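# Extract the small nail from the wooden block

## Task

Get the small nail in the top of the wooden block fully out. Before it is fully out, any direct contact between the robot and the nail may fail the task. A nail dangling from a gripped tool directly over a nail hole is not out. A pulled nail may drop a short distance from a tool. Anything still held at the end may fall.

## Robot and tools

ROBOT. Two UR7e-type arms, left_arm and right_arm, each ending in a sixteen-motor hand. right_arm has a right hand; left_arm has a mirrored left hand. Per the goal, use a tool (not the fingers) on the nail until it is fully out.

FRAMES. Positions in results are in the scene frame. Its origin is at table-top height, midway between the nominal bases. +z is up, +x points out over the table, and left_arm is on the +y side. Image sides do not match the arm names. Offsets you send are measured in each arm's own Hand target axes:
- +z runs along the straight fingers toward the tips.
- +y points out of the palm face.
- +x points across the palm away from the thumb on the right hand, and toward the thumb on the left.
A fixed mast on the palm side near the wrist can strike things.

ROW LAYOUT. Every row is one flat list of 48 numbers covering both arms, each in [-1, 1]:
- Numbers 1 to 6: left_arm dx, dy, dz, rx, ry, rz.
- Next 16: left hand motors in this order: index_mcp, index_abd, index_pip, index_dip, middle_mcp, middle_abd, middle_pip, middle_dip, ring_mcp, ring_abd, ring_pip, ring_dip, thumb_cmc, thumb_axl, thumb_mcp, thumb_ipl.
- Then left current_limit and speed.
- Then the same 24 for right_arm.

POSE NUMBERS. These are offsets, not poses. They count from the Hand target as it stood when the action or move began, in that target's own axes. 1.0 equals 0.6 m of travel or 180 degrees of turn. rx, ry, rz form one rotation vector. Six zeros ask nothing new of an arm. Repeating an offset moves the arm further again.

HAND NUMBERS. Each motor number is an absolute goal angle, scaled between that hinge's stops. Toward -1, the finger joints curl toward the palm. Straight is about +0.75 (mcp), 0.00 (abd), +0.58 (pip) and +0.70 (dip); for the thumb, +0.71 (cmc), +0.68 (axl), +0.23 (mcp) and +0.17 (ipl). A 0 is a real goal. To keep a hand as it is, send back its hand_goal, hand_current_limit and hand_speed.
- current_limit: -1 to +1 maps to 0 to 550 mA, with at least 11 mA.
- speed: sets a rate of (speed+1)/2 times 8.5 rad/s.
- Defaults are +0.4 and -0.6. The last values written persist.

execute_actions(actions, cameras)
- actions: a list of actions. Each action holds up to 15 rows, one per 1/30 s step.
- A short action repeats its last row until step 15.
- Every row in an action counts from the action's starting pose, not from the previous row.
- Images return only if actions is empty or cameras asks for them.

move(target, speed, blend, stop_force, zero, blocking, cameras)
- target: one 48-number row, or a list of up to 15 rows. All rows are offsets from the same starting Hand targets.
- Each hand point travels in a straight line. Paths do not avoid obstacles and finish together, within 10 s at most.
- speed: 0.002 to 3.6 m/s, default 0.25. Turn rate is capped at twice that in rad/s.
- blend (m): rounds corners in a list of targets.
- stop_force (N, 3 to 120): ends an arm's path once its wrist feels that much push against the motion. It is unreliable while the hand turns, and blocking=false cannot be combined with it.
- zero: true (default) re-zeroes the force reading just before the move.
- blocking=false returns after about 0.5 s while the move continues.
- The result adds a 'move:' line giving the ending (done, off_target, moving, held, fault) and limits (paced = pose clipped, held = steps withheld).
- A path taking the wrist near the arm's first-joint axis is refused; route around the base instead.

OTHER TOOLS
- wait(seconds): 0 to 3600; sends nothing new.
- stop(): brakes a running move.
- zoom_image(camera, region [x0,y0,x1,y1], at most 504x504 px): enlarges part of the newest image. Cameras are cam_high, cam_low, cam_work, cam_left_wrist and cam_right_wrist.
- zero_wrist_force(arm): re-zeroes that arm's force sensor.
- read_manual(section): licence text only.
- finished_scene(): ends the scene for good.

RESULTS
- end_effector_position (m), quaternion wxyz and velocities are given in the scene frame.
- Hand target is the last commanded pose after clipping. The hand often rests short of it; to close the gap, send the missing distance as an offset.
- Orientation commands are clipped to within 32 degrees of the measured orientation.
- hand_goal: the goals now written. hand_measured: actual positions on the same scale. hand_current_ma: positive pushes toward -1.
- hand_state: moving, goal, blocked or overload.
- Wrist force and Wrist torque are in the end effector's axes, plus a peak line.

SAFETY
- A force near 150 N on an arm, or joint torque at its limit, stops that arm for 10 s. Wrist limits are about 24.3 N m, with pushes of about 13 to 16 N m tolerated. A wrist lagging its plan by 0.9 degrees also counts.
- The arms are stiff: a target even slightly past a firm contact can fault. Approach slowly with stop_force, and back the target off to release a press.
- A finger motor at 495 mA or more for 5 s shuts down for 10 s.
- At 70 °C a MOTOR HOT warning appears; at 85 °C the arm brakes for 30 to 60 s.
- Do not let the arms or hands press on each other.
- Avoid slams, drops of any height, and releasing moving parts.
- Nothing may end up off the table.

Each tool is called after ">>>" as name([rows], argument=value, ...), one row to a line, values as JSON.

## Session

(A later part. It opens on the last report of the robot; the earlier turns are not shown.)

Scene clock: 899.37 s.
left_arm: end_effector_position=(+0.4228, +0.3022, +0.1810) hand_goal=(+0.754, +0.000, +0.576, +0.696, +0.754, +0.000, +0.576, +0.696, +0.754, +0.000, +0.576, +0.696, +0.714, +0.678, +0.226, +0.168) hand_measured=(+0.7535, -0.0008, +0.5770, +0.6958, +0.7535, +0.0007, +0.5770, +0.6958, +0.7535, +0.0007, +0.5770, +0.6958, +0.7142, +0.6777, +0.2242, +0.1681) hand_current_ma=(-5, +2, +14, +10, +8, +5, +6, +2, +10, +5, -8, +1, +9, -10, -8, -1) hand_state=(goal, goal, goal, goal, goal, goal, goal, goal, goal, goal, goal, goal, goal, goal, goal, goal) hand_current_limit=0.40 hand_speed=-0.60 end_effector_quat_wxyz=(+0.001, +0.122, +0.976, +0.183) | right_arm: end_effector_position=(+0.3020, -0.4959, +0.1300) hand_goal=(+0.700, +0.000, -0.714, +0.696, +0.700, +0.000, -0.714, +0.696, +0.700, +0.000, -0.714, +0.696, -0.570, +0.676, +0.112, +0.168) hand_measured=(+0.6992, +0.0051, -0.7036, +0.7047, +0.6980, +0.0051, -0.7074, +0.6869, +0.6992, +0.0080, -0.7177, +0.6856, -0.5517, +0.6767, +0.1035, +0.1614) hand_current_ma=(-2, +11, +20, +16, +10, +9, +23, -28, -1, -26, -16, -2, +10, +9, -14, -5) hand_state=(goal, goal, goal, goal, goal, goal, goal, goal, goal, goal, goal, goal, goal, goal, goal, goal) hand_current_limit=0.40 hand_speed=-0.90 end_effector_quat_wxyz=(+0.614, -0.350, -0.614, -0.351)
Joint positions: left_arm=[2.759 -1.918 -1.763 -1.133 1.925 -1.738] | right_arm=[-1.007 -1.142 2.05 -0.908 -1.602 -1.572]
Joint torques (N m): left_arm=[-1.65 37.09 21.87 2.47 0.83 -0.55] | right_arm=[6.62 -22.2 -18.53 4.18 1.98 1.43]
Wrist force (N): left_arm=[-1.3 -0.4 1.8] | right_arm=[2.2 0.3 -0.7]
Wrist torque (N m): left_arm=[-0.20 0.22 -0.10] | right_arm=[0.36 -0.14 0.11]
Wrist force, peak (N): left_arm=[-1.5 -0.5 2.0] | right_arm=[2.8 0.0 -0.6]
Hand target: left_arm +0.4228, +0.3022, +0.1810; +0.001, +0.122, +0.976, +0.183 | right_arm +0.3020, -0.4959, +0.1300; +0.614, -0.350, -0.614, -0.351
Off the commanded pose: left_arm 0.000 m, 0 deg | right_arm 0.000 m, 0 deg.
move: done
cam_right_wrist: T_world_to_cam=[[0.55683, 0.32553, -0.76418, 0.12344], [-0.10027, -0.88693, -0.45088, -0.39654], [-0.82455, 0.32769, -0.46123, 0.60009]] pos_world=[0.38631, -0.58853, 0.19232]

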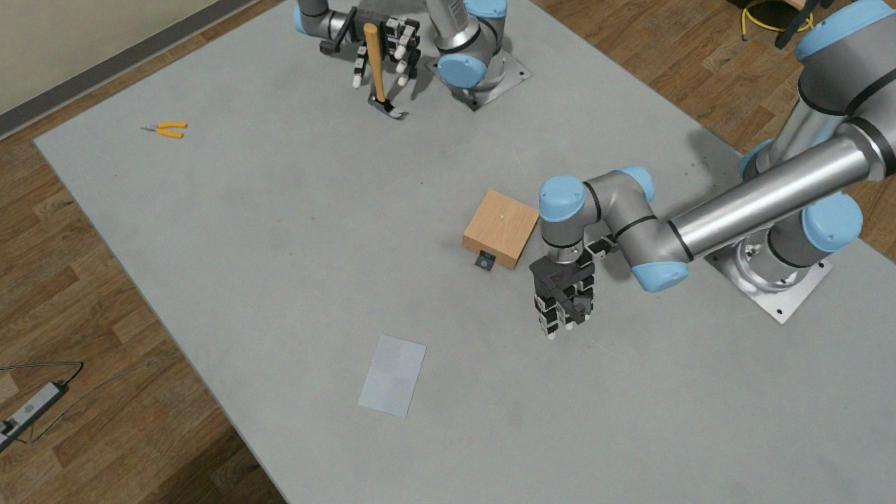

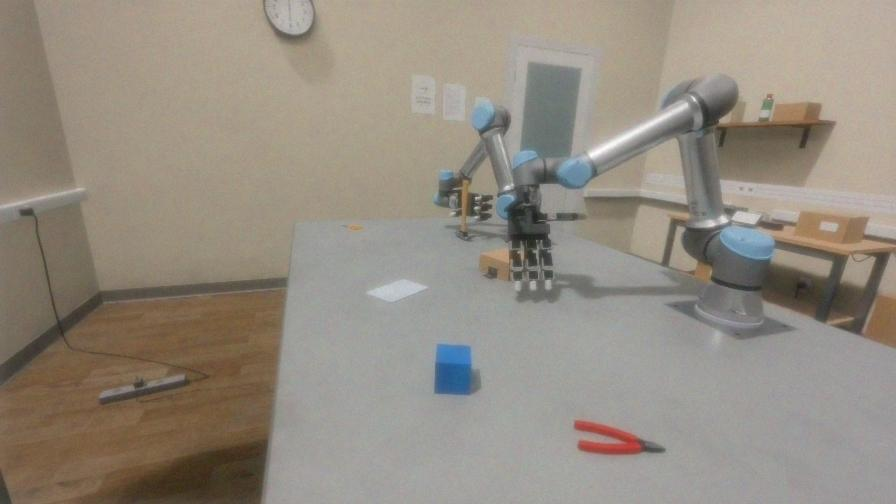

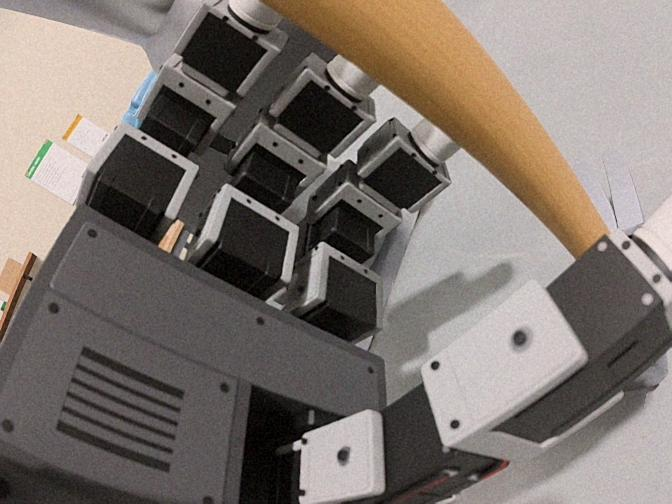

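>>> move(target=[0,0,0,0,0,0,0.754,0,0.576,0.696,0.754,0,0.576,0.696,0.754,0,0.576,0.696,0.714,0.678,0.226,0.168,0.4,-0.6,0,0.0967,-0.02,0,0,0,0.754,0,-0.73,0.695,0.754,0,-0.73,0.695,0.754,0,-0.73,0.695,-0.571,0.6766,0.112,0.168,0.4,-0.9], speed=0.03, cameras=["cam_high","cam_low","cam_right_wrist"])

>>> zoom_image(camera="cam_high", region=[350, 20, 420, 130])

>>> zoom_image(camera="cam_low", region=[410, 160, 510, 250])

>>> zoom_image(camera="cam_right_wrist", region=[240, 0, 672, 420])

Scene clock: 941.67 s.
left_arm: end_effector_position=(+0.4228, +0.3022, +0.1810) hand_goal=(+0.754, +0.000, +0.576, +0.696, +0.754, +0.000, +0.576, +0.696, +0.754, +0.000, +0.576, +0.696, +0.714, +0.678, +0.226, +0.168) hand_measured=(+0.7547, -0.0008, +0.5757, +0.6958, +0.7535, +0.0007, +0.5770, +0.6958, +0.7535, +0.0007, +0.5770, +0.6958, +0.7154, +0.6767, +0.2252, +0.1681) hand_current_ma=(-1, +8, +9, +10, +4, +7, +9, -3, +4, +4, -5, +4, +1, -11, -7, +1) hand_state=(goal, goal, goal, goal, goal, goal, goal, goal, goal, goal, goal, goal, goal, goal, goal, goal) hand_current_limit=0.40 hand_speed=-0.60 end_effector_quat_wxyz=(+0.001, +0.122, +0.976, +0.183) | right_arm: end_effector_position=(+0.3580, -0.4768, +0.1301) hand_goal=(+0.754, +0.000, -0.730, +0.696, +0.754, +0.000, -0.730, +0.696, +0.754, +0.000, -0.730, +0.696, -0.570, +0.676, +0.112, +0.168) hand_measured=(+0.7511, +0.0051, -0.7216, +0.7047, +0.7511, +0.0051, -0.7228, +0.6869, +0.7523, +0.0080, -0.7228, +0.6856, -0.5517, +0.6767, +0.1045, +0.1614) hand_current_ma=(-20, -4, +26, -4, +18, +15, +14, -24, -11, +1, +13, +0, +5, +9, -7, -24) hand_state=(goal, goal, goal, goal, goal, goal, goal, goal, goal, goal, goal, goal, goal, goal, goal, goal) hand_current_limit=0.40 hand_speed=-0.90 end_effector_quat_wxyz=(+0.614, -0.350, -0.614, -0.351)
Joint positions: left_arm=[2.759 -1.918 -1.763 -1.133 1.925 -1.738] | right_arm=[-0.874 -1.091 1.959 -0.869 -1.469 -1.572]
Joint torques (N m): left_arm=[-1.89 37.05 22.43 2.29 0.89 -0.64] | right_arm=[7.07 -25.62 -20.6 3.99 1.78 1.32]
Wrist force (N): left_arm=[-1.3 -0.4 1.8] | right_arm=[1.8 0.2 -0.3]
Wrist torque (N m): left_arm=[-0.21 0.22 -0.09] | right_arm=[0.30 -0.06 0.11]
Wrist force, peak (N): left_arm=[-1.5 -0.3 2.1] | right_arm=[2.8 0.0 -0.8]
Hand target: left_arm +0.4228, +0.3022, +0.1810; +0.001, +0.122, +0.976, +0.183 | right_arm +0.3581, -0.4768, +0.1301; +0.614, -0.350, -0.614, -0.351
Off the commanded pose: left_arm 0.000 m, 0 deg | right_arm 0.000 m, 0 deg.
move: done
cam_right_wrist: T_world_to_cam=[[0.55657, 0.32541, -0.76442, 0.08621], [-0.10051, -0.88697, -0.45076, -0.37388], [-0.8247, 0.32771, -0.46095, 0.64007]] pos_world=[0.4423, -0.56943, 0.19242]

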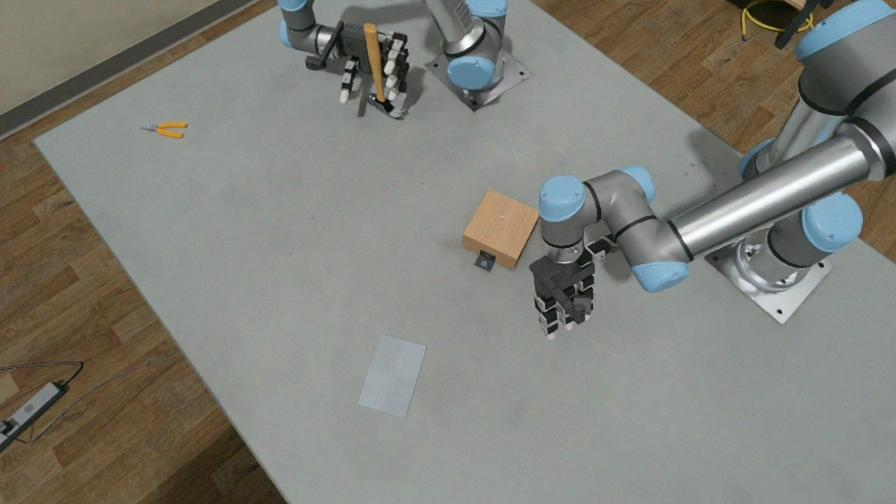

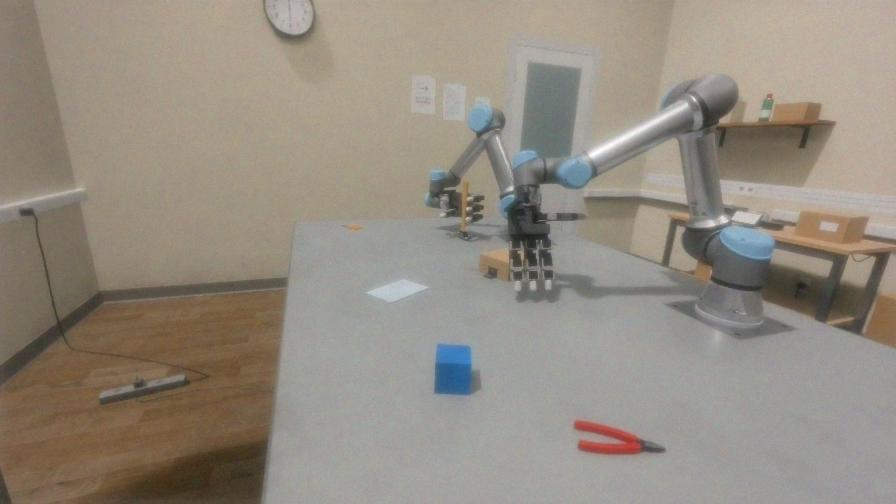

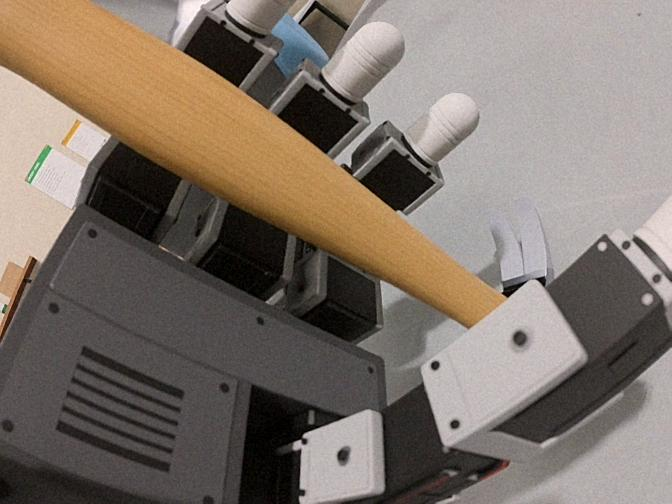

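Scaled by 4.582 from the camera's image (finer frame: 1280x720).

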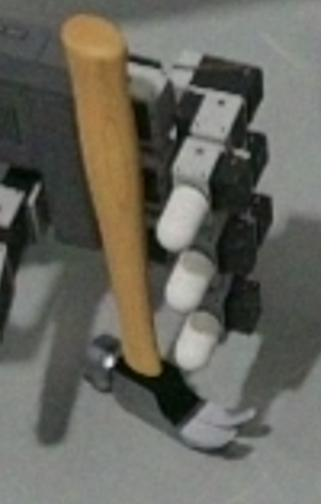

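Scaled by 5.040 from the camera's image (finer frame: 1280x720).

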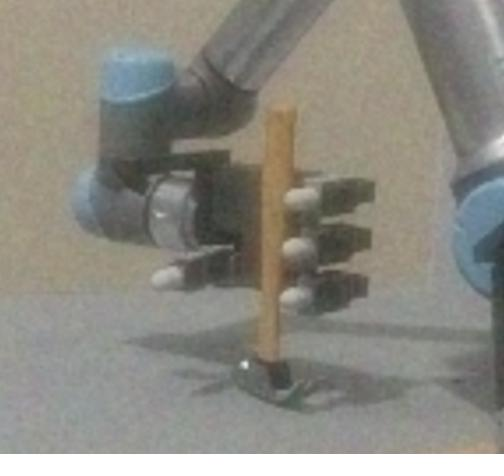

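Scaled by 1.167 from the camera's image (finer frame: 960x720).

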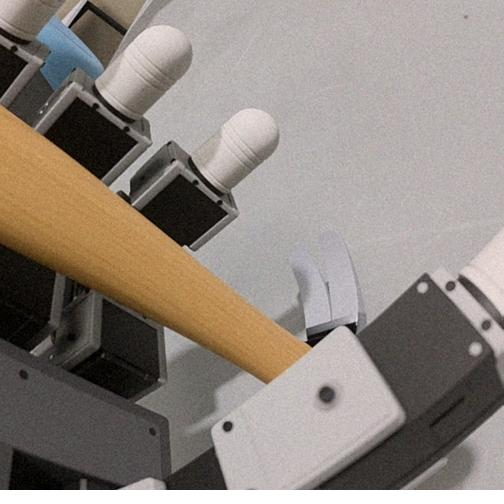

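>>> move(target=[0,0,0,0,0,0,0.754,0,0.576,0.696,0.754,0,0.576,0.696,0.754,0,0.576,0.696,0.714,0.678,0.226,0.168,0.4,-0.6,0,0,0,0,0,0,0.74,0,-0.766,-0.2,0.74,0,-0.766,-0.2,0.74,0,-0.766,-0.2,-0.571,0.6766,0.112,0.168,0,-0.85], speed=0.03, cameras=["cam_high","cam_low","cam_right_wrist"])

>>> zoom_image(camera="cam_high", region=[350, 20, 420, 130])

>>> zoom_image(camera="cam_low", region=[410, 160, 510, 250])

Scene clock: 950.50 s.
left_arm: end_effector_position=(+0.4228, +0.3022, +0.1810) hand_goal=(+0.754, +0.000, +0.576, +0.696, +0.754, +0.000, +0.576, +0.696, +0.754, +0.000, +0.576, +0.696, +0.714, +0.678, +0.226, +0.168) hand_measured=(+0.7535, +0.0007, +0.5770, +0.6971, +0.7535, -0.0008, +0.5770, +0.6958, +0.7535, +0.0007, +0.5770, +0.6958, +0.7142, +0.6777, +0.2242, +0.1672) hand_current_ma=(-6, +5, +12, +10, +3, +7, +5, -5, +11, +5, -3, +5, -2, -15, -11, +7) hand_state=(goal, goal, goal, goal, goal, goal, goal, goal, goal, goal, goal, goal, goal, goal, goal, goal) hand_current_limit=0.40 hand_speed=-0.60 end_effector_quat_wxyz=(+0.001, +0.122, +0.976, +0.183) | right_arm: end_effector_position=(+0.3581, -0.4768, +0.1301) hand_goal=(+0.740, +0.000, -0.766, -0.200, +0.740, +0.000, -0.766, -0.200, +0.740, +0.000, -0.766, -0.200, -0.570, +0.676, +0.112, +0.168) hand_measured=(+0.7474, +0.0051, -0.7588, -0.1935, +0.7486, +0.0051, -0.7588, -0.1935, +0.7474, +0.0080, -0.7575, -0.1795, -0.5517, +0.6767, +0.1045, +0.1614) hand_current_ma=(+1, -5, +8, +2, +7, -2, +22, +18, +35, -3, -11, +30, +6, -5, +3, -12) hand_state=(goal, goal, goal, goal, goal, goal, goal, goal, goal, goal, goal, goal, goal, goal, goal, goal) hand_current_limit=0.00 hand_speed=-0.85 end_effector_quat_wxyz=(+0.614, -0.350, -0.614, -0.351)
Joint positions: left_arm=[2.759 -1.918 -1.763 -1.133 1.925 -1.738] | right_arm=[-0.874 -1.091 1.959 -0.869 -1.469 -1.572]
Joint torques (N m): left_arm=[-1.5 36.93 21.61 2.3 0.83 -0.55] | right_arm=[7.5 -24.86 -19 4.08 1.99 1.04]
Wrist force (N): left_arm=[-1.6 -0.6 2.2] | right_arm=[2.1 0.2 -0.4]
Wrist torque (N m): left_arm=[-0.26 0.26 -0.11] | right_arm=[0.28 -0.09 0.13]
Wrist force, peak (N): left_arm=[-1.6 -0.6 2.2] | right_arm=[2.4 0.4 -0.3]
Hand target: left_arm +0.4228, +0.3022, +0.1810; +0.001, +0.122, +0.976, +0.183 | right_arm +0.3581, -0.4768, +0.1301; +0.614, -0.350, -0.614, -0.351
Off the commanded pose: left_arm 0.000 m, 0 deg | right_arm 0.000 m, 0 deg.
move: done
cam_right_wrist: T_world_to_cam=[[0.55657, 0.32541, -0.76442, 0.08616], [-0.10051, -0.88697, -0.45076, -0.37387], [-0.8247, 0.32771, -0.46095, 0.64015]] pos_world=[0.4424, -0.56943, 0.19242]

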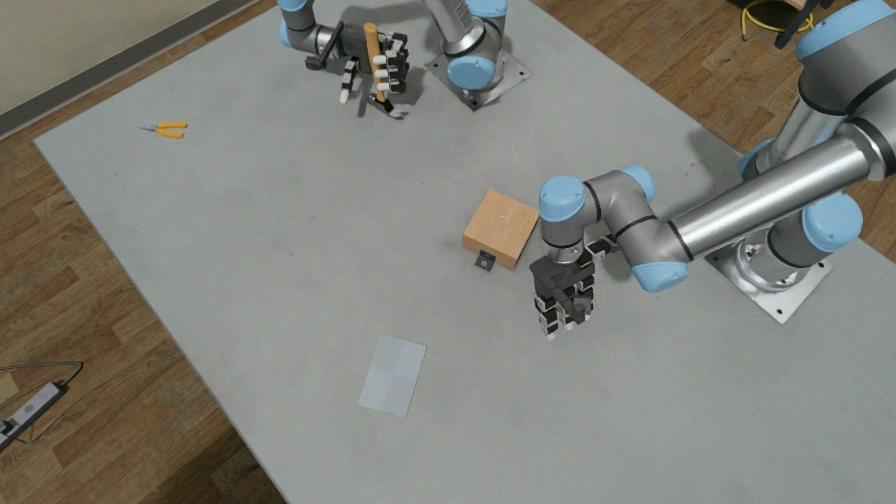

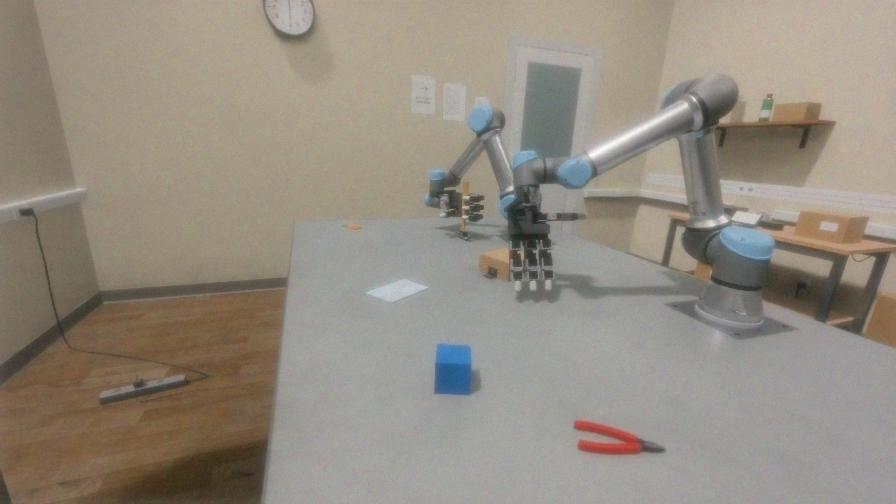

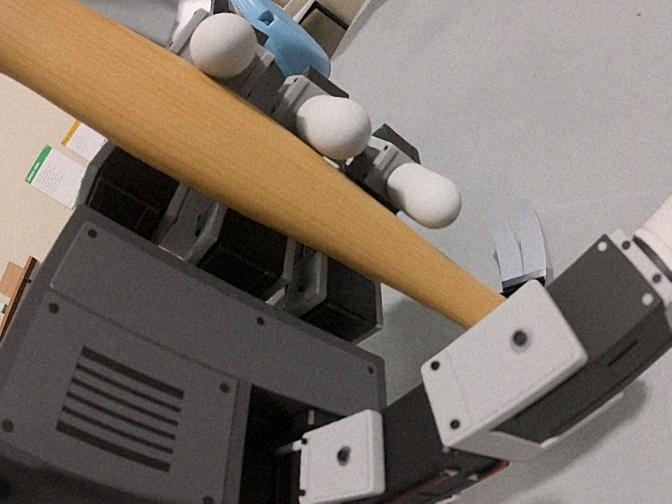

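Scaled by 4.582 from the camera's image (finer frame: 1280x720).

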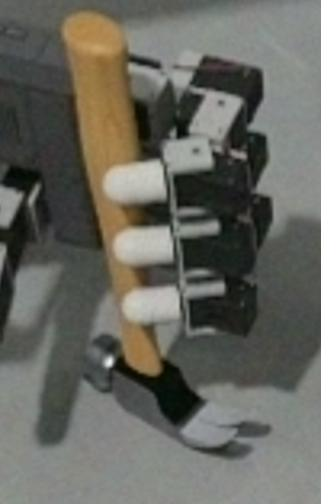

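Scaled by 5.040 from the camera's image (finer frame: 1280x720).

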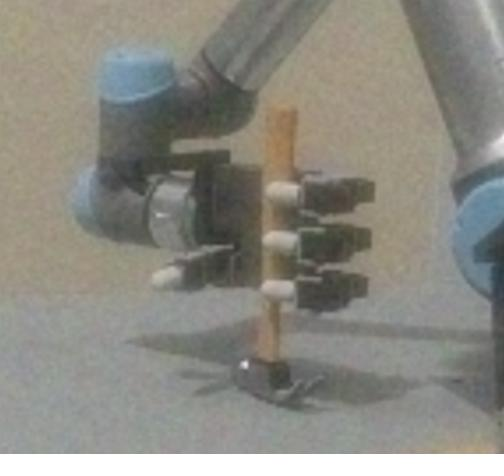

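>>> move(target=[0,0,0,0,0,0,0.754,0,0.576,0.696,0.754,0,0.576,0.696,0.754,0,0.576,0.696,0.714,0.678,0.226,0.168,0.4,-0.6,0,0,0,0,0,0,0.5,0,-0.83,-0.45,0.5,0,-0.83,-0.45,0.5,0,-0.83,-0.45,-0.571,0.6766,0.112,0.168,0,-0.88], speed=0.03, cameras=["cam_high","cam_low","cam_right_wrist"])

>>> zoom_image(camera="cam_high", region=[350, 20, 420, 130])

>>> zoom_image(camera="cam_low", region=[410, 160, 510, 250])

Scene clock: 968.60 s.
left_arm: end_effector_position=(+0.4228, +0.3022, +0.1810) hand_goal=(+0.754, +0.000, +0.576, +0.696, +0.754, +0.000, +0.576, +0.696, +0.754, +0.000, +0.576, +0.696, +0.714, +0.678, +0.226, +0.168) hand_measured=(+0.7547, +0.0007, +0.5770, +0.6958, +0.7535, +0.0007, +0.5770, +0.6971, +0.7535, -0.0008, +0.5770, +0.6958, +0.7142, +0.6767, +0.2252, +0.1672) hand_current_ma=(+1, +9, +10, +10, +7, +4, +4, +3, +5, +4, +1, +3, -1, -11, -12, +0) hand_state=(goal, goal, goal, goal, goal, goal, goal, goal, goal, goal, goal, goal, goal, goal, goal, goal) hand_current_limit=0.40 hand_speed=-0.60 end_effector_quat_wxyz=(+0.001, +0.122, +0.976, +0.183) | right_arm: end_effector_position=(+0.3581, -0.4768, +0.1301) hand_goal=(+0.500, +0.000, -0.830, -0.450, +0.500, +0.000, -0.830, -0.450, +0.500, +0.000, -0.830, -0.450, -0.570, +0.676, +0.112, +0.168) hand_measured=(+0.5412, +0.0065, -0.7870, -0.3859, +0.5243, +0.0051, -0.7960, -0.3872, +0.5135, +0.0080, -0.8075, -0.3923, -0.5504, +0.6767, +0.1045, +0.1614) hand_current_ma=(+47, +3, +46, +76, +50, +9, +30, +80, +27, -13, +27, +90, +10, +0, -9, -8) hand_state=(blocked, goal, blocked, blocked, blocked, goal, blocked, blocked, goal, goal, blocked, blocked, goal, goal, goal, goal) hand_current_limit=0.00 hand_speed=-0.88 end_effector_quat_wxyz=(+0.614, -0.350, -0.614, -0.351)
Joint positions: left_arm=[2.759 -1.918 -1.763 -1.133 1.925 -1.738] | right_arm=[-0.874 -1.091 1.959 -0.869 -1.469 -1.572]
Joint torques (N m): left_arm=[-1.67 36.28 21.79 2.39 0.96 -0.59] | right_arm=[4.48 -25.97 -19.31 1.9 0.94 0.58]
Wrist force (N): left_arm=[-1.5 -0.5 1.9] | right_arm=[3.5 1.6 0.2]
Wrist torque (N m): left_arm=[-0.22 0.24 -0.11] | right_arm=[0.35 -0.17 0.11]
Wrist force, peak (N): left_arm=[-1.5 -0.4 2.1] | right_arm=[3.7 1.9 0.1]
Hand target: left_arm +0.4228, +0.3022, +0.1810; +0.001, +0.122, +0.976, +0.183 | right_arm +0.3581, -0.4768, +0.1301; +0.614, -0.350, -0.614, -0.351
Off the commanded pose: left_arm 0.000 m, 0 deg | right_arm 0.000 m, 0 deg.
move: done
cam_right_wrist: T_world_to_cam=[[0.55657, 0.32541, -0.76442, 0.08616], [-0.10051, -0.88697, -0.45076, -0.37387], [-0.8247, 0.32771, -0.46095, 0.64015]] pos_world=[0.4424, -0.56943, 0.19242]

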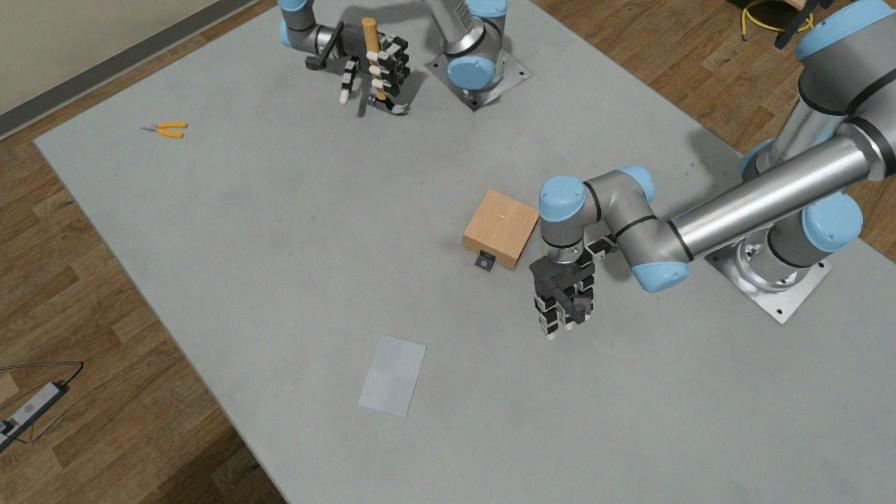

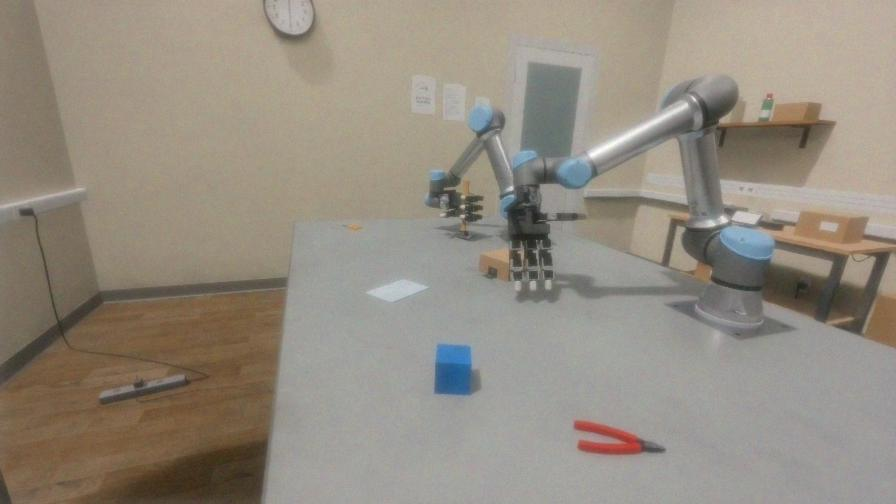

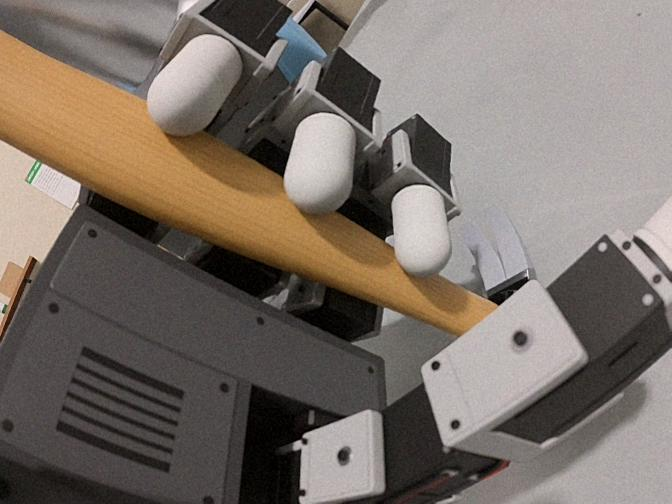

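Scaled by 4.582 from the camera's image (finer frame: 1280x720).

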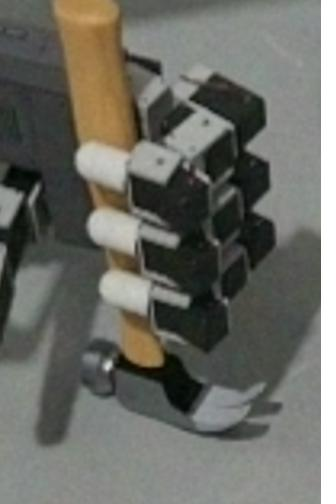

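Scaled by 5.040 from the camera's image (finer frame: 1280x720).

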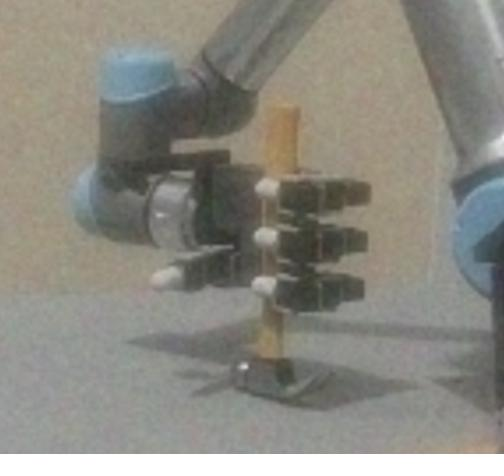

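>>> move([
  [0,0,0,0,0,0,0.754,0,0.576,0.696,0.754,0,0.576,0.696,0.754,0,0.576,0.696,0.714,0.678,0.226,0.168,0.4,-0.6,0,0,0,0,0,0,0.42,0,-0.88,-0.58,0.42,0,-0.88,-0.58,0.42,0,-0.88,-0.58,0.0714,0.6766,0.112,0.168,0.4,-0.85],
  [0,0,0,0,0,0,0.754,0,0.576,0.696,0.754,0,0.576,0.696,0.754,0,0.576,0.696,0.714,0.678,0.226,0.168,0.4,-0.6,0,0,0,0,0,0,0.42,0,-0.88,-0.58,0.42,0,-0.88,-0.58,0.42,0,-0.88,-0.58,0.0714,0.6766,0.0,-0.8,0.4,-0.8],
], speed=0.03, cameras=["cam_high","cam_low","cam_right_wrist"])

>>> zoom_image(camera="cam_high", region=[350, 20, 420, 130])

>>> zoom_image(camera="cam_low", region=[410, 160, 510, 250])

Scene clock: 995.87 s.
left_arm: end_effector_position=(+0.4228, +0.3022, +0.1810) hand_goal=(+0.754, +0.000, +0.576, +0.696, +0.754, +0.000, +0.576, +0.696, +0.754, +0.000, +0.576, +0.696, +0.714, +0.678, +0.226, +0.168) hand_measured=(+0.7535, -0.0008, +0.5770, +0.6958, +0.7535, -0.0008, +0.5770, +0.6971, +0.7535, +0.0007, +0.5757, +0.6958, +0.7154, +0.6767, +0.2242, +0.1672) hand_current_ma=(-2, +11, +10, +10, +7, +4, +5, -2, +4, +1, -6, +5, +3, -10, -5, +1) hand_state=(goal, goal, goal, goal, goal, goal, goal, goal, goal, goal, goal, goal, goal, goal, goal, goal) hand_current_limit=0.40 hand_speed=-0.60 end_effector_quat_wxyz=(+0.001, +0.122, +0.976, +0.183) | right_arm: end_effector_position=(+0.3581, -0.4768, +0.1301) hand_goal=(+0.420, +0.000, -0.880, -0.580, +0.420, +0.000, -0.880, -0.580, +0.420, +0.000, -0.880, -0.580, +0.072, +0.676, +0.000, -0.800) hand_measured=(+0.4206, -0.0037, -0.8088, -0.5146, +0.4423, -0.0169, -0.7960, -0.4700, +0.4556, -0.0066, -0.7844, -0.4318, +0.0863, +0.6767, +0.0104, -0.7913) hand_current_ma=(-17, +2, +82, +86, +36, -12, +98, +148, +53, -10, +115, +231, +23, +16, +30, +14) hand_state=(goal, goal, blocked, blocked, blocked, goal, blocked, blocked, blocked, goal, blocked, blocked, goal, goal, goal, goal) hand_current_limit=0.40 hand_speed=-0.80 end_effector_quat_wxyz=(+0.614, -0.350, -0.614, -0.351)
Joint positions: left_arm=[2.759 -1.918 -1.763 -1.133 1.925 -1.738] | right_arm=[-0.874 -1.091 1.959 -0.869 -1.469 -1.572]
Joint torques (N m): left_arm=[-2.23 36.21 21.55 2.36 0.85 -0.74] | right_arm=[-0.58 -29.42 -16.19 -0.33 -0.48 -0.12]
Wrist force (N): left_arm=[-1.6 -0.5 2.0] | right_arm=[0.9 0.7 -0.8]
Wrist torque (N m): left_arm=[-0.24 0.26 -0.11] | right_arm=[0.35 -0.07 0.00]
Wrist force, peak (N): left_arm=[-1.7 -0.7 2.2] | right_arm=[4.4 2.7 0.5]
Hand target: left_arm +0.4228, +0.3022, +0.1810; +0.001, +0.122, +0.976, +0.183 | right_arm +0.3581, -0.4768, +0.1301; +0.614, -0.350, -0.614, -0.351
Off the commanded pose: left_arm 0.000 m, 0 deg | right_arm 0.000 m, 0 deg.
move: done
cam_right_wrist: T_world_to_cam=[[0.55657, 0.32541, -0.76442, 0.08616], [-0.10051, -0.88697, -0.45076, -0.37387], [-0.8247, 0.32771, -0.46095, 0.64015]] pos_world=[0.4424, -0.56943, 0.19242]

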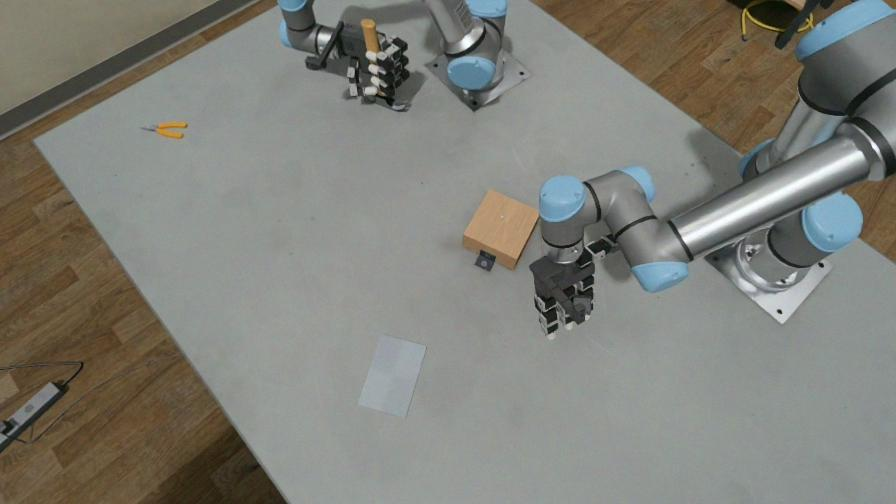

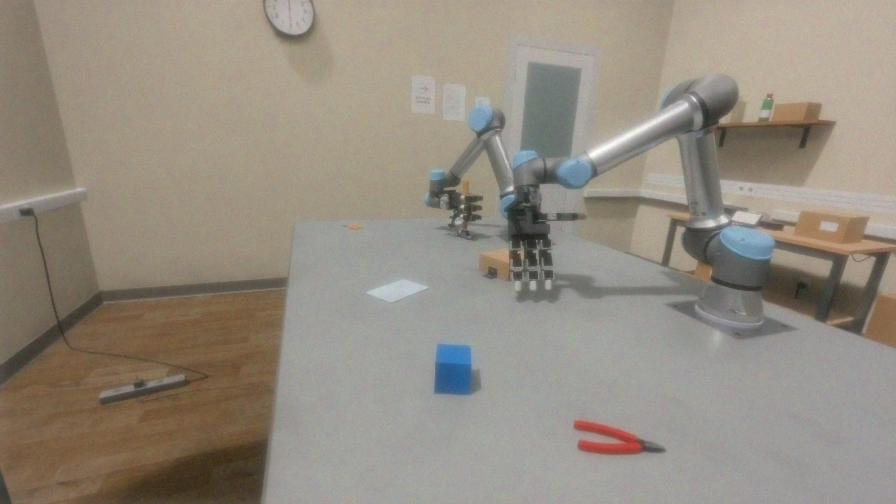

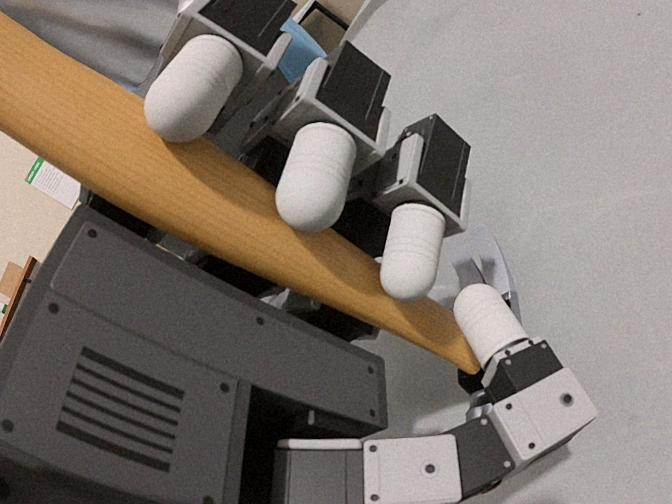

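Scaled by 4.582 from the camera's image (finer frame: 1280x720).

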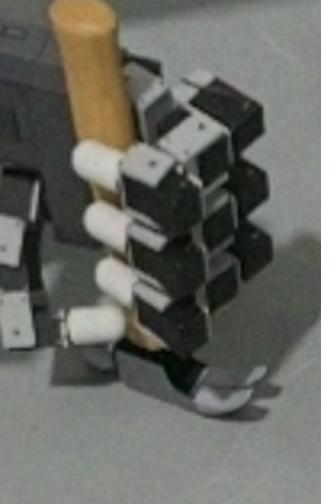

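Scaled by 5.040 from the camera's image (finer frame: 1280x720).

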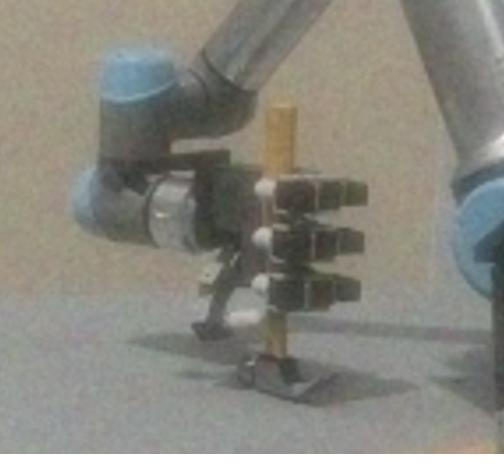

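>>> move(target=[0,0,0,0,0,0,0.754,0,0.576,0.696,0.754,0,0.576,0.696,0.754,0,0.576,0.696,0.714,0.678,0.226,0.168,0.4,-0.6,0,0,0,0,0,0,0.3,0,-0.95,-0.75,0.33,0,-0.93,-0.7,0.36,0,-0.9,-0.62,0.0714,0.6766,-0.1,-1,0.5,-0.8], speed=0.03, cameras=["cam_high","cam_low","cam_right_wrist"])

>>> zoom_image(camera="cam_high", region=[350, 20, 420, 130])

>>> zoom_image(camera="cam_low", region=[410, 160, 510, 250])

Scene clock: 1004.03 s.
left_arm: end_effector_position=(+0.4228, +0.3022, +0.1810) hand_goal=(+0.754, +0.000, +0.576, +0.696, +0.754, +0.000, +0.576, +0.696, +0.754, +0.000, +0.576, +0.696, +0.714, +0.678, +0.226, +0.168) hand_measured=(+0.7547, -0.0008, +0.5770, +0.6958, +0.7535, -0.0008, +0.5757, +0.6958, +0.7523, -0.0008, +0.5770, +0.6958, +0.7142, +0.6777, +0.2242, +0.1672) hand_current_ma=(-1, +9, +12, +10, +5, +9, +6, +2, +6, +6, +0, +5, +6, -12, -5, +1) hand_state=(goal, goal, goal, goal, goal, goal, goal, goal, goal, goal, goal, goal, goal, goal, goal, goal) hand_current_limit=0.40 hand_speed=-0.60 end_effector_quat_wxyz=(+0.001, +0.122, +0.976, +0.183) | right_arm: end_effector_position=(+0.3581, -0.4768, +0.1301) hand_goal=(+0.300, +0.000, -0.950, -0.750, +0.330, +0.000, -0.930, -0.700, +0.360, +0.000, -0.900, -0.620, +0.072, +0.676, -0.100, -1.000) hand_measured=(+0.3398, -0.0081, -0.8075, -0.5350, +0.3736, -0.0213, -0.7908, -0.4802, +0.3917, -0.0125, -0.7755, -0.4318, +0.0750, +0.6672, -0.0549, -0.9333) hand_current_ma=(+38, -3, +206, +304, +78, -18, +184, +302, +50, -3, +159, +262, +8, -10, +81, +114) hand_state=(blocked, goal, blocked, blocked, blocked, blocked, blocked, blocked, blocked, goal, blocked, blocked, goal, goal, blocked, blocked) hand_current_limit=0.50 hand_speed=-0.80 end_effector_quat_wxyz=(+0.614, -0.350, -0.614, -0.351)
Joint positions: left_arm=[2.759 -1.918 -1.763 -1.133 1.925 -1.738] | right_arm=[-0.874 -1.091 1.959 -0.869 -1.469 -1.572]
Joint torques (N m): left_arm=[-1.13 36.33 21.71 2.41 0.81 -0.77] | right_arm=[-2.76 -32.12 -14.85 0.19 -1.75 0.07]
Wrist force (N): left_arm=[-1.6 -0.5 1.8] | right_arm=[-0.2 0.8 0.1]
Wrist torque (N m): left_arm=[-0.22 0.26 -0.13] | right_arm=[0.30 0.03 -0.06]
Wrist force, peak (N): left_arm=[-1.7 -0.5 2.1] | right_arm=[0.6 1.9 -0.2]
Hand target: left_arm +0.4228, +0.3022, +0.1810; +0.001, +0.122, +0.976, +0.183 | right_arm +0.3581, -0.4768, +0.1301; +0.614, -0.350, -0.614, -0.351
Off the commanded pose: left_arm 0.000 m, 0 deg | right_arm 0.000 m, 0 deg.
move: done
cam_right_wrist: T_world_to_cam=[[0.55657, 0.32541, -0.76442, 0.08616], [-0.10051, -0.88697, -0.45076, -0.37387], [-0.8247, 0.32771, -0.46095, 0.64015]] pos_world=[0.4424, -0.56943, 0.19242]

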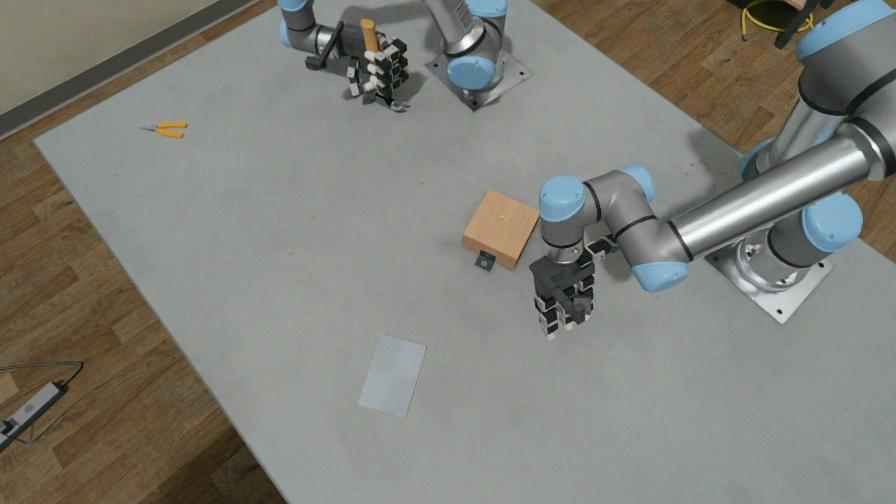

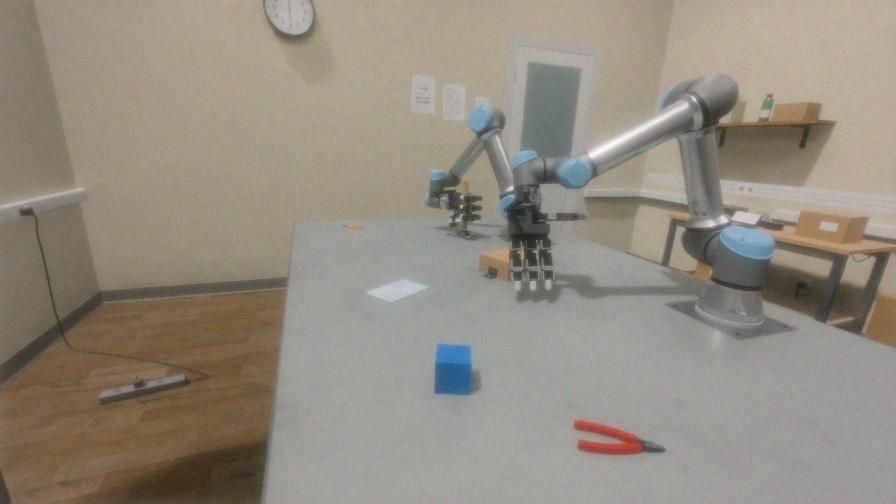

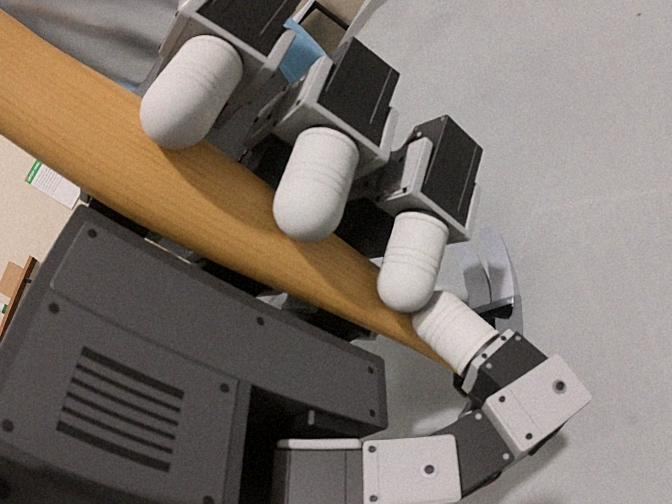

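Scaled by 4.582 from the camera's image (finer frame: 1280x720).

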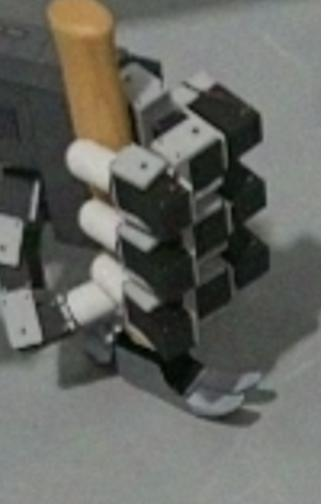

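Scaled by 5.040 from the camera's image (finer frame: 1280x720).

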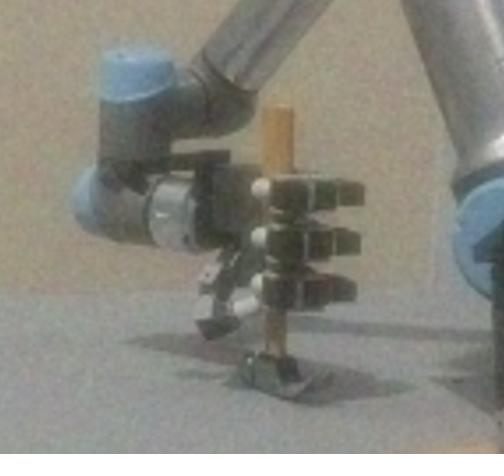

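>>> move(target=[0,0,0,0,0,0,0.754,0,0.576,0.696,0.754,0,0.576,0.696,0.754,0,0.576,0.696,0.714,0.678,0.226,0.168,0.4,-0.6,0.1667,0,0,0,0,0,0.3,0,-0.95,-0.75,0.33,0,-0.93,-0.7,0.36,0,-0.9,-0.62,0.12,0.6766,-0.1,-1,0.5,-0.8], speed=0.04, cameras=["cam_high","cam_low","cam_right_wrist"])

>>> zoom_image(camera="cam_high", region=[340, 0, 420, 120])

>>> zoom_image(camera="cam_low", region=[410, 130, 510, 250])

Scene clock: 1022.77 s.
left_arm: end_effector_position=(+0.4228, +0.3022, +0.1810) hand_goal=(+0.754, +0.000, +0.576, +0.696, +0.754, +0.000, +0.576, +0.696, +0.754, +0.000, +0.576, +0.696, +0.714, +0.678, +0.226, +0.168) hand_measured=(+0.7535, -0.0008, +0.5770, +0.6958, +0.7535, +0.0007, +0.5770, +0.6958, +0.7535, -0.0008, +0.5757, +0.6971, +0.7142, +0.6777, +0.2242, +0.1681) hand_current_ma=(+5, +4, +14, +10, +5, +4, -2, -2, +5, +4, -4, -1, +2, -18, -10, +3) hand_state=(goal, goal, goal, goal, goal, goal, goal, goal, goal, goal, goal, goal, goal, goal, goal, goal) hand_current_limit=0.40 hand_speed=-0.60 end_effector_quat_wxyz=(+0.001, +0.122, +0.976, +0.183) | right_arm: end_effector_position=(+0.3580, -0.4768, +0.2300) hand_goal=(+0.300, +0.000, -0.950, -0.750, +0.330, +0.000, -0.930, -0.700, +0.360, +0.000, -0.900, -0.620, +0.120, +0.676, -0.100, -1.000) hand_measured=(+0.3302, -0.0081, -0.8075, -0.5362, +0.3664, -0.0228, -0.7908, -0.4802, +0.3856, -0.0140, -0.7755, -0.4318, +0.0938, +0.6598, -0.0509, -0.9381) hand_current_ma=(+40, -17, +207, +294, +50, -25, +196, +320, +50, +0, +178, +274, -48, -15, +82, +118) hand_state=(blocked, goal, blocked, blocked, blocked, blocked, blocked, blocked, blocked, goal, blocked, blocked, blocked, goal, blocked, blocked) hand_current_limit=0.50 hand_speed=-0.80 end_effector_quat_wxyz=(+0.614, -0.350, -0.614, -0.351)
Joint positions: left_arm=[2.759 -1.918 -1.763 -1.133 1.925 -1.738] | right_arm=[-0.874 -1.26 1.878 -0.618 -1.469 -1.572]
Joint torques (N m): left_arm=[-1.73 36.59 21.77 2.42 0.92 -0.89] | right_arm=[-6.33 -45.17 -23.69 5.43 -2.39 0.37]
Wrist force (N): left_arm=[-1.7 -0.4 2.0] | right_arm=[-3.3 -0.3 -0.8]
Wrist torque (N m): left_arm=[-0.22 0.27 -0.13] | right_arm=[0.23 0.07 -0.20]
Wrist force, peak (N): left_arm=[-1.7 -0.7 2.2] | right_arm=[-3.4 -0.1 -0.6]
Hand target: left_arm +0.4228, +0.3022, +0.1810; +0.001, +0.122, +0.976, +0.183 | right_arm +0.3580, -0.4768, +0.2301; +0.614, -0.350, -0.614, -0.351
Off the commanded pose: left_arm 0.000 m, 0 deg | right_arm 0.000 m, 0 deg.
move: done
cam_right_wrist: T_world_to_cam=[[0.55657, 0.32541, -0.76442, 0.1625], [-0.10051, -0.88697, -0.45076, -0.32889], [-0.8247, 0.32771, -0.46095, 0.68607]] pos_world=[0.4423, -0.56943, 0.29222]

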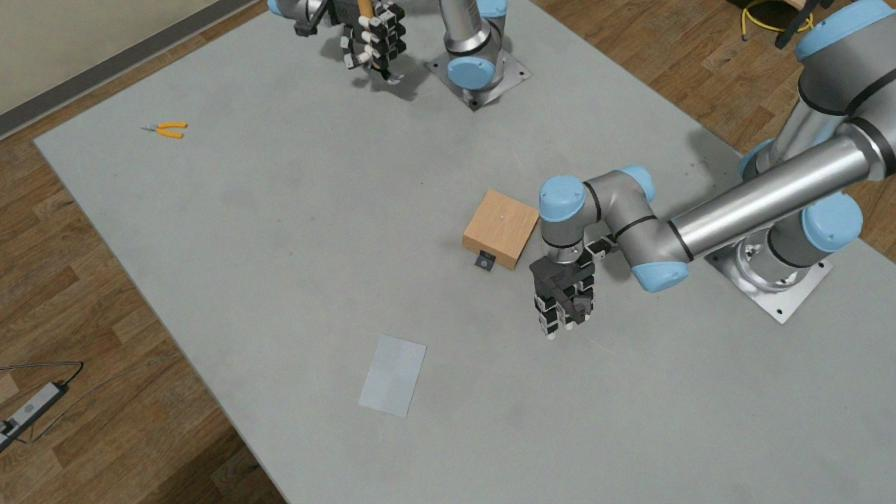

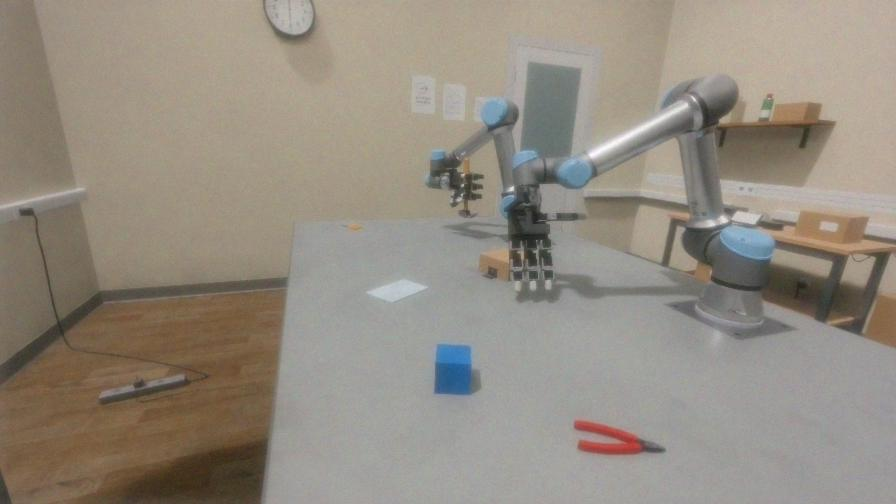

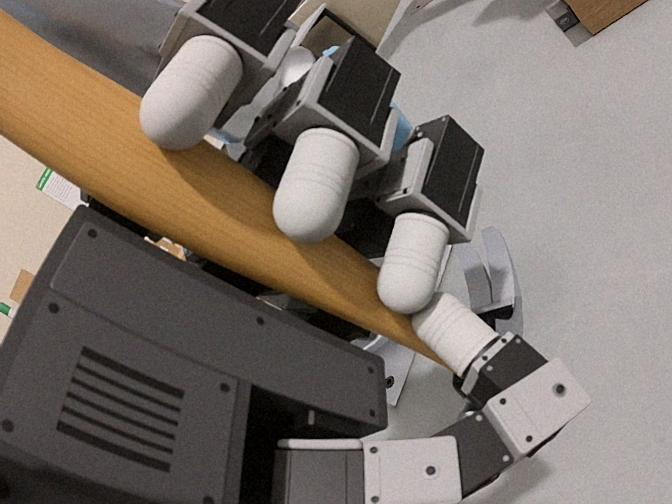

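Scaled by 4.200 from the camera's image (finer frame: 1280x720).

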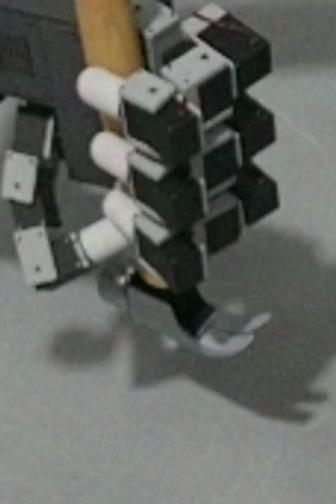

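Scaled by 4.200 from the camera's image (finer frame: 1280x720).

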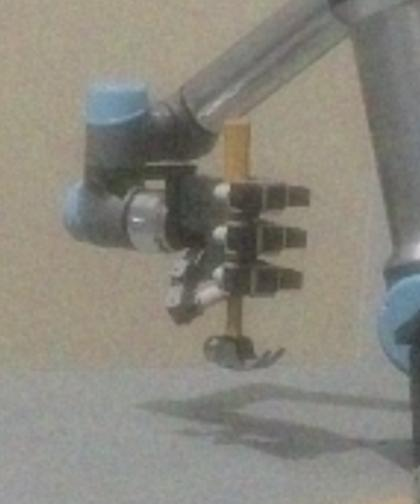

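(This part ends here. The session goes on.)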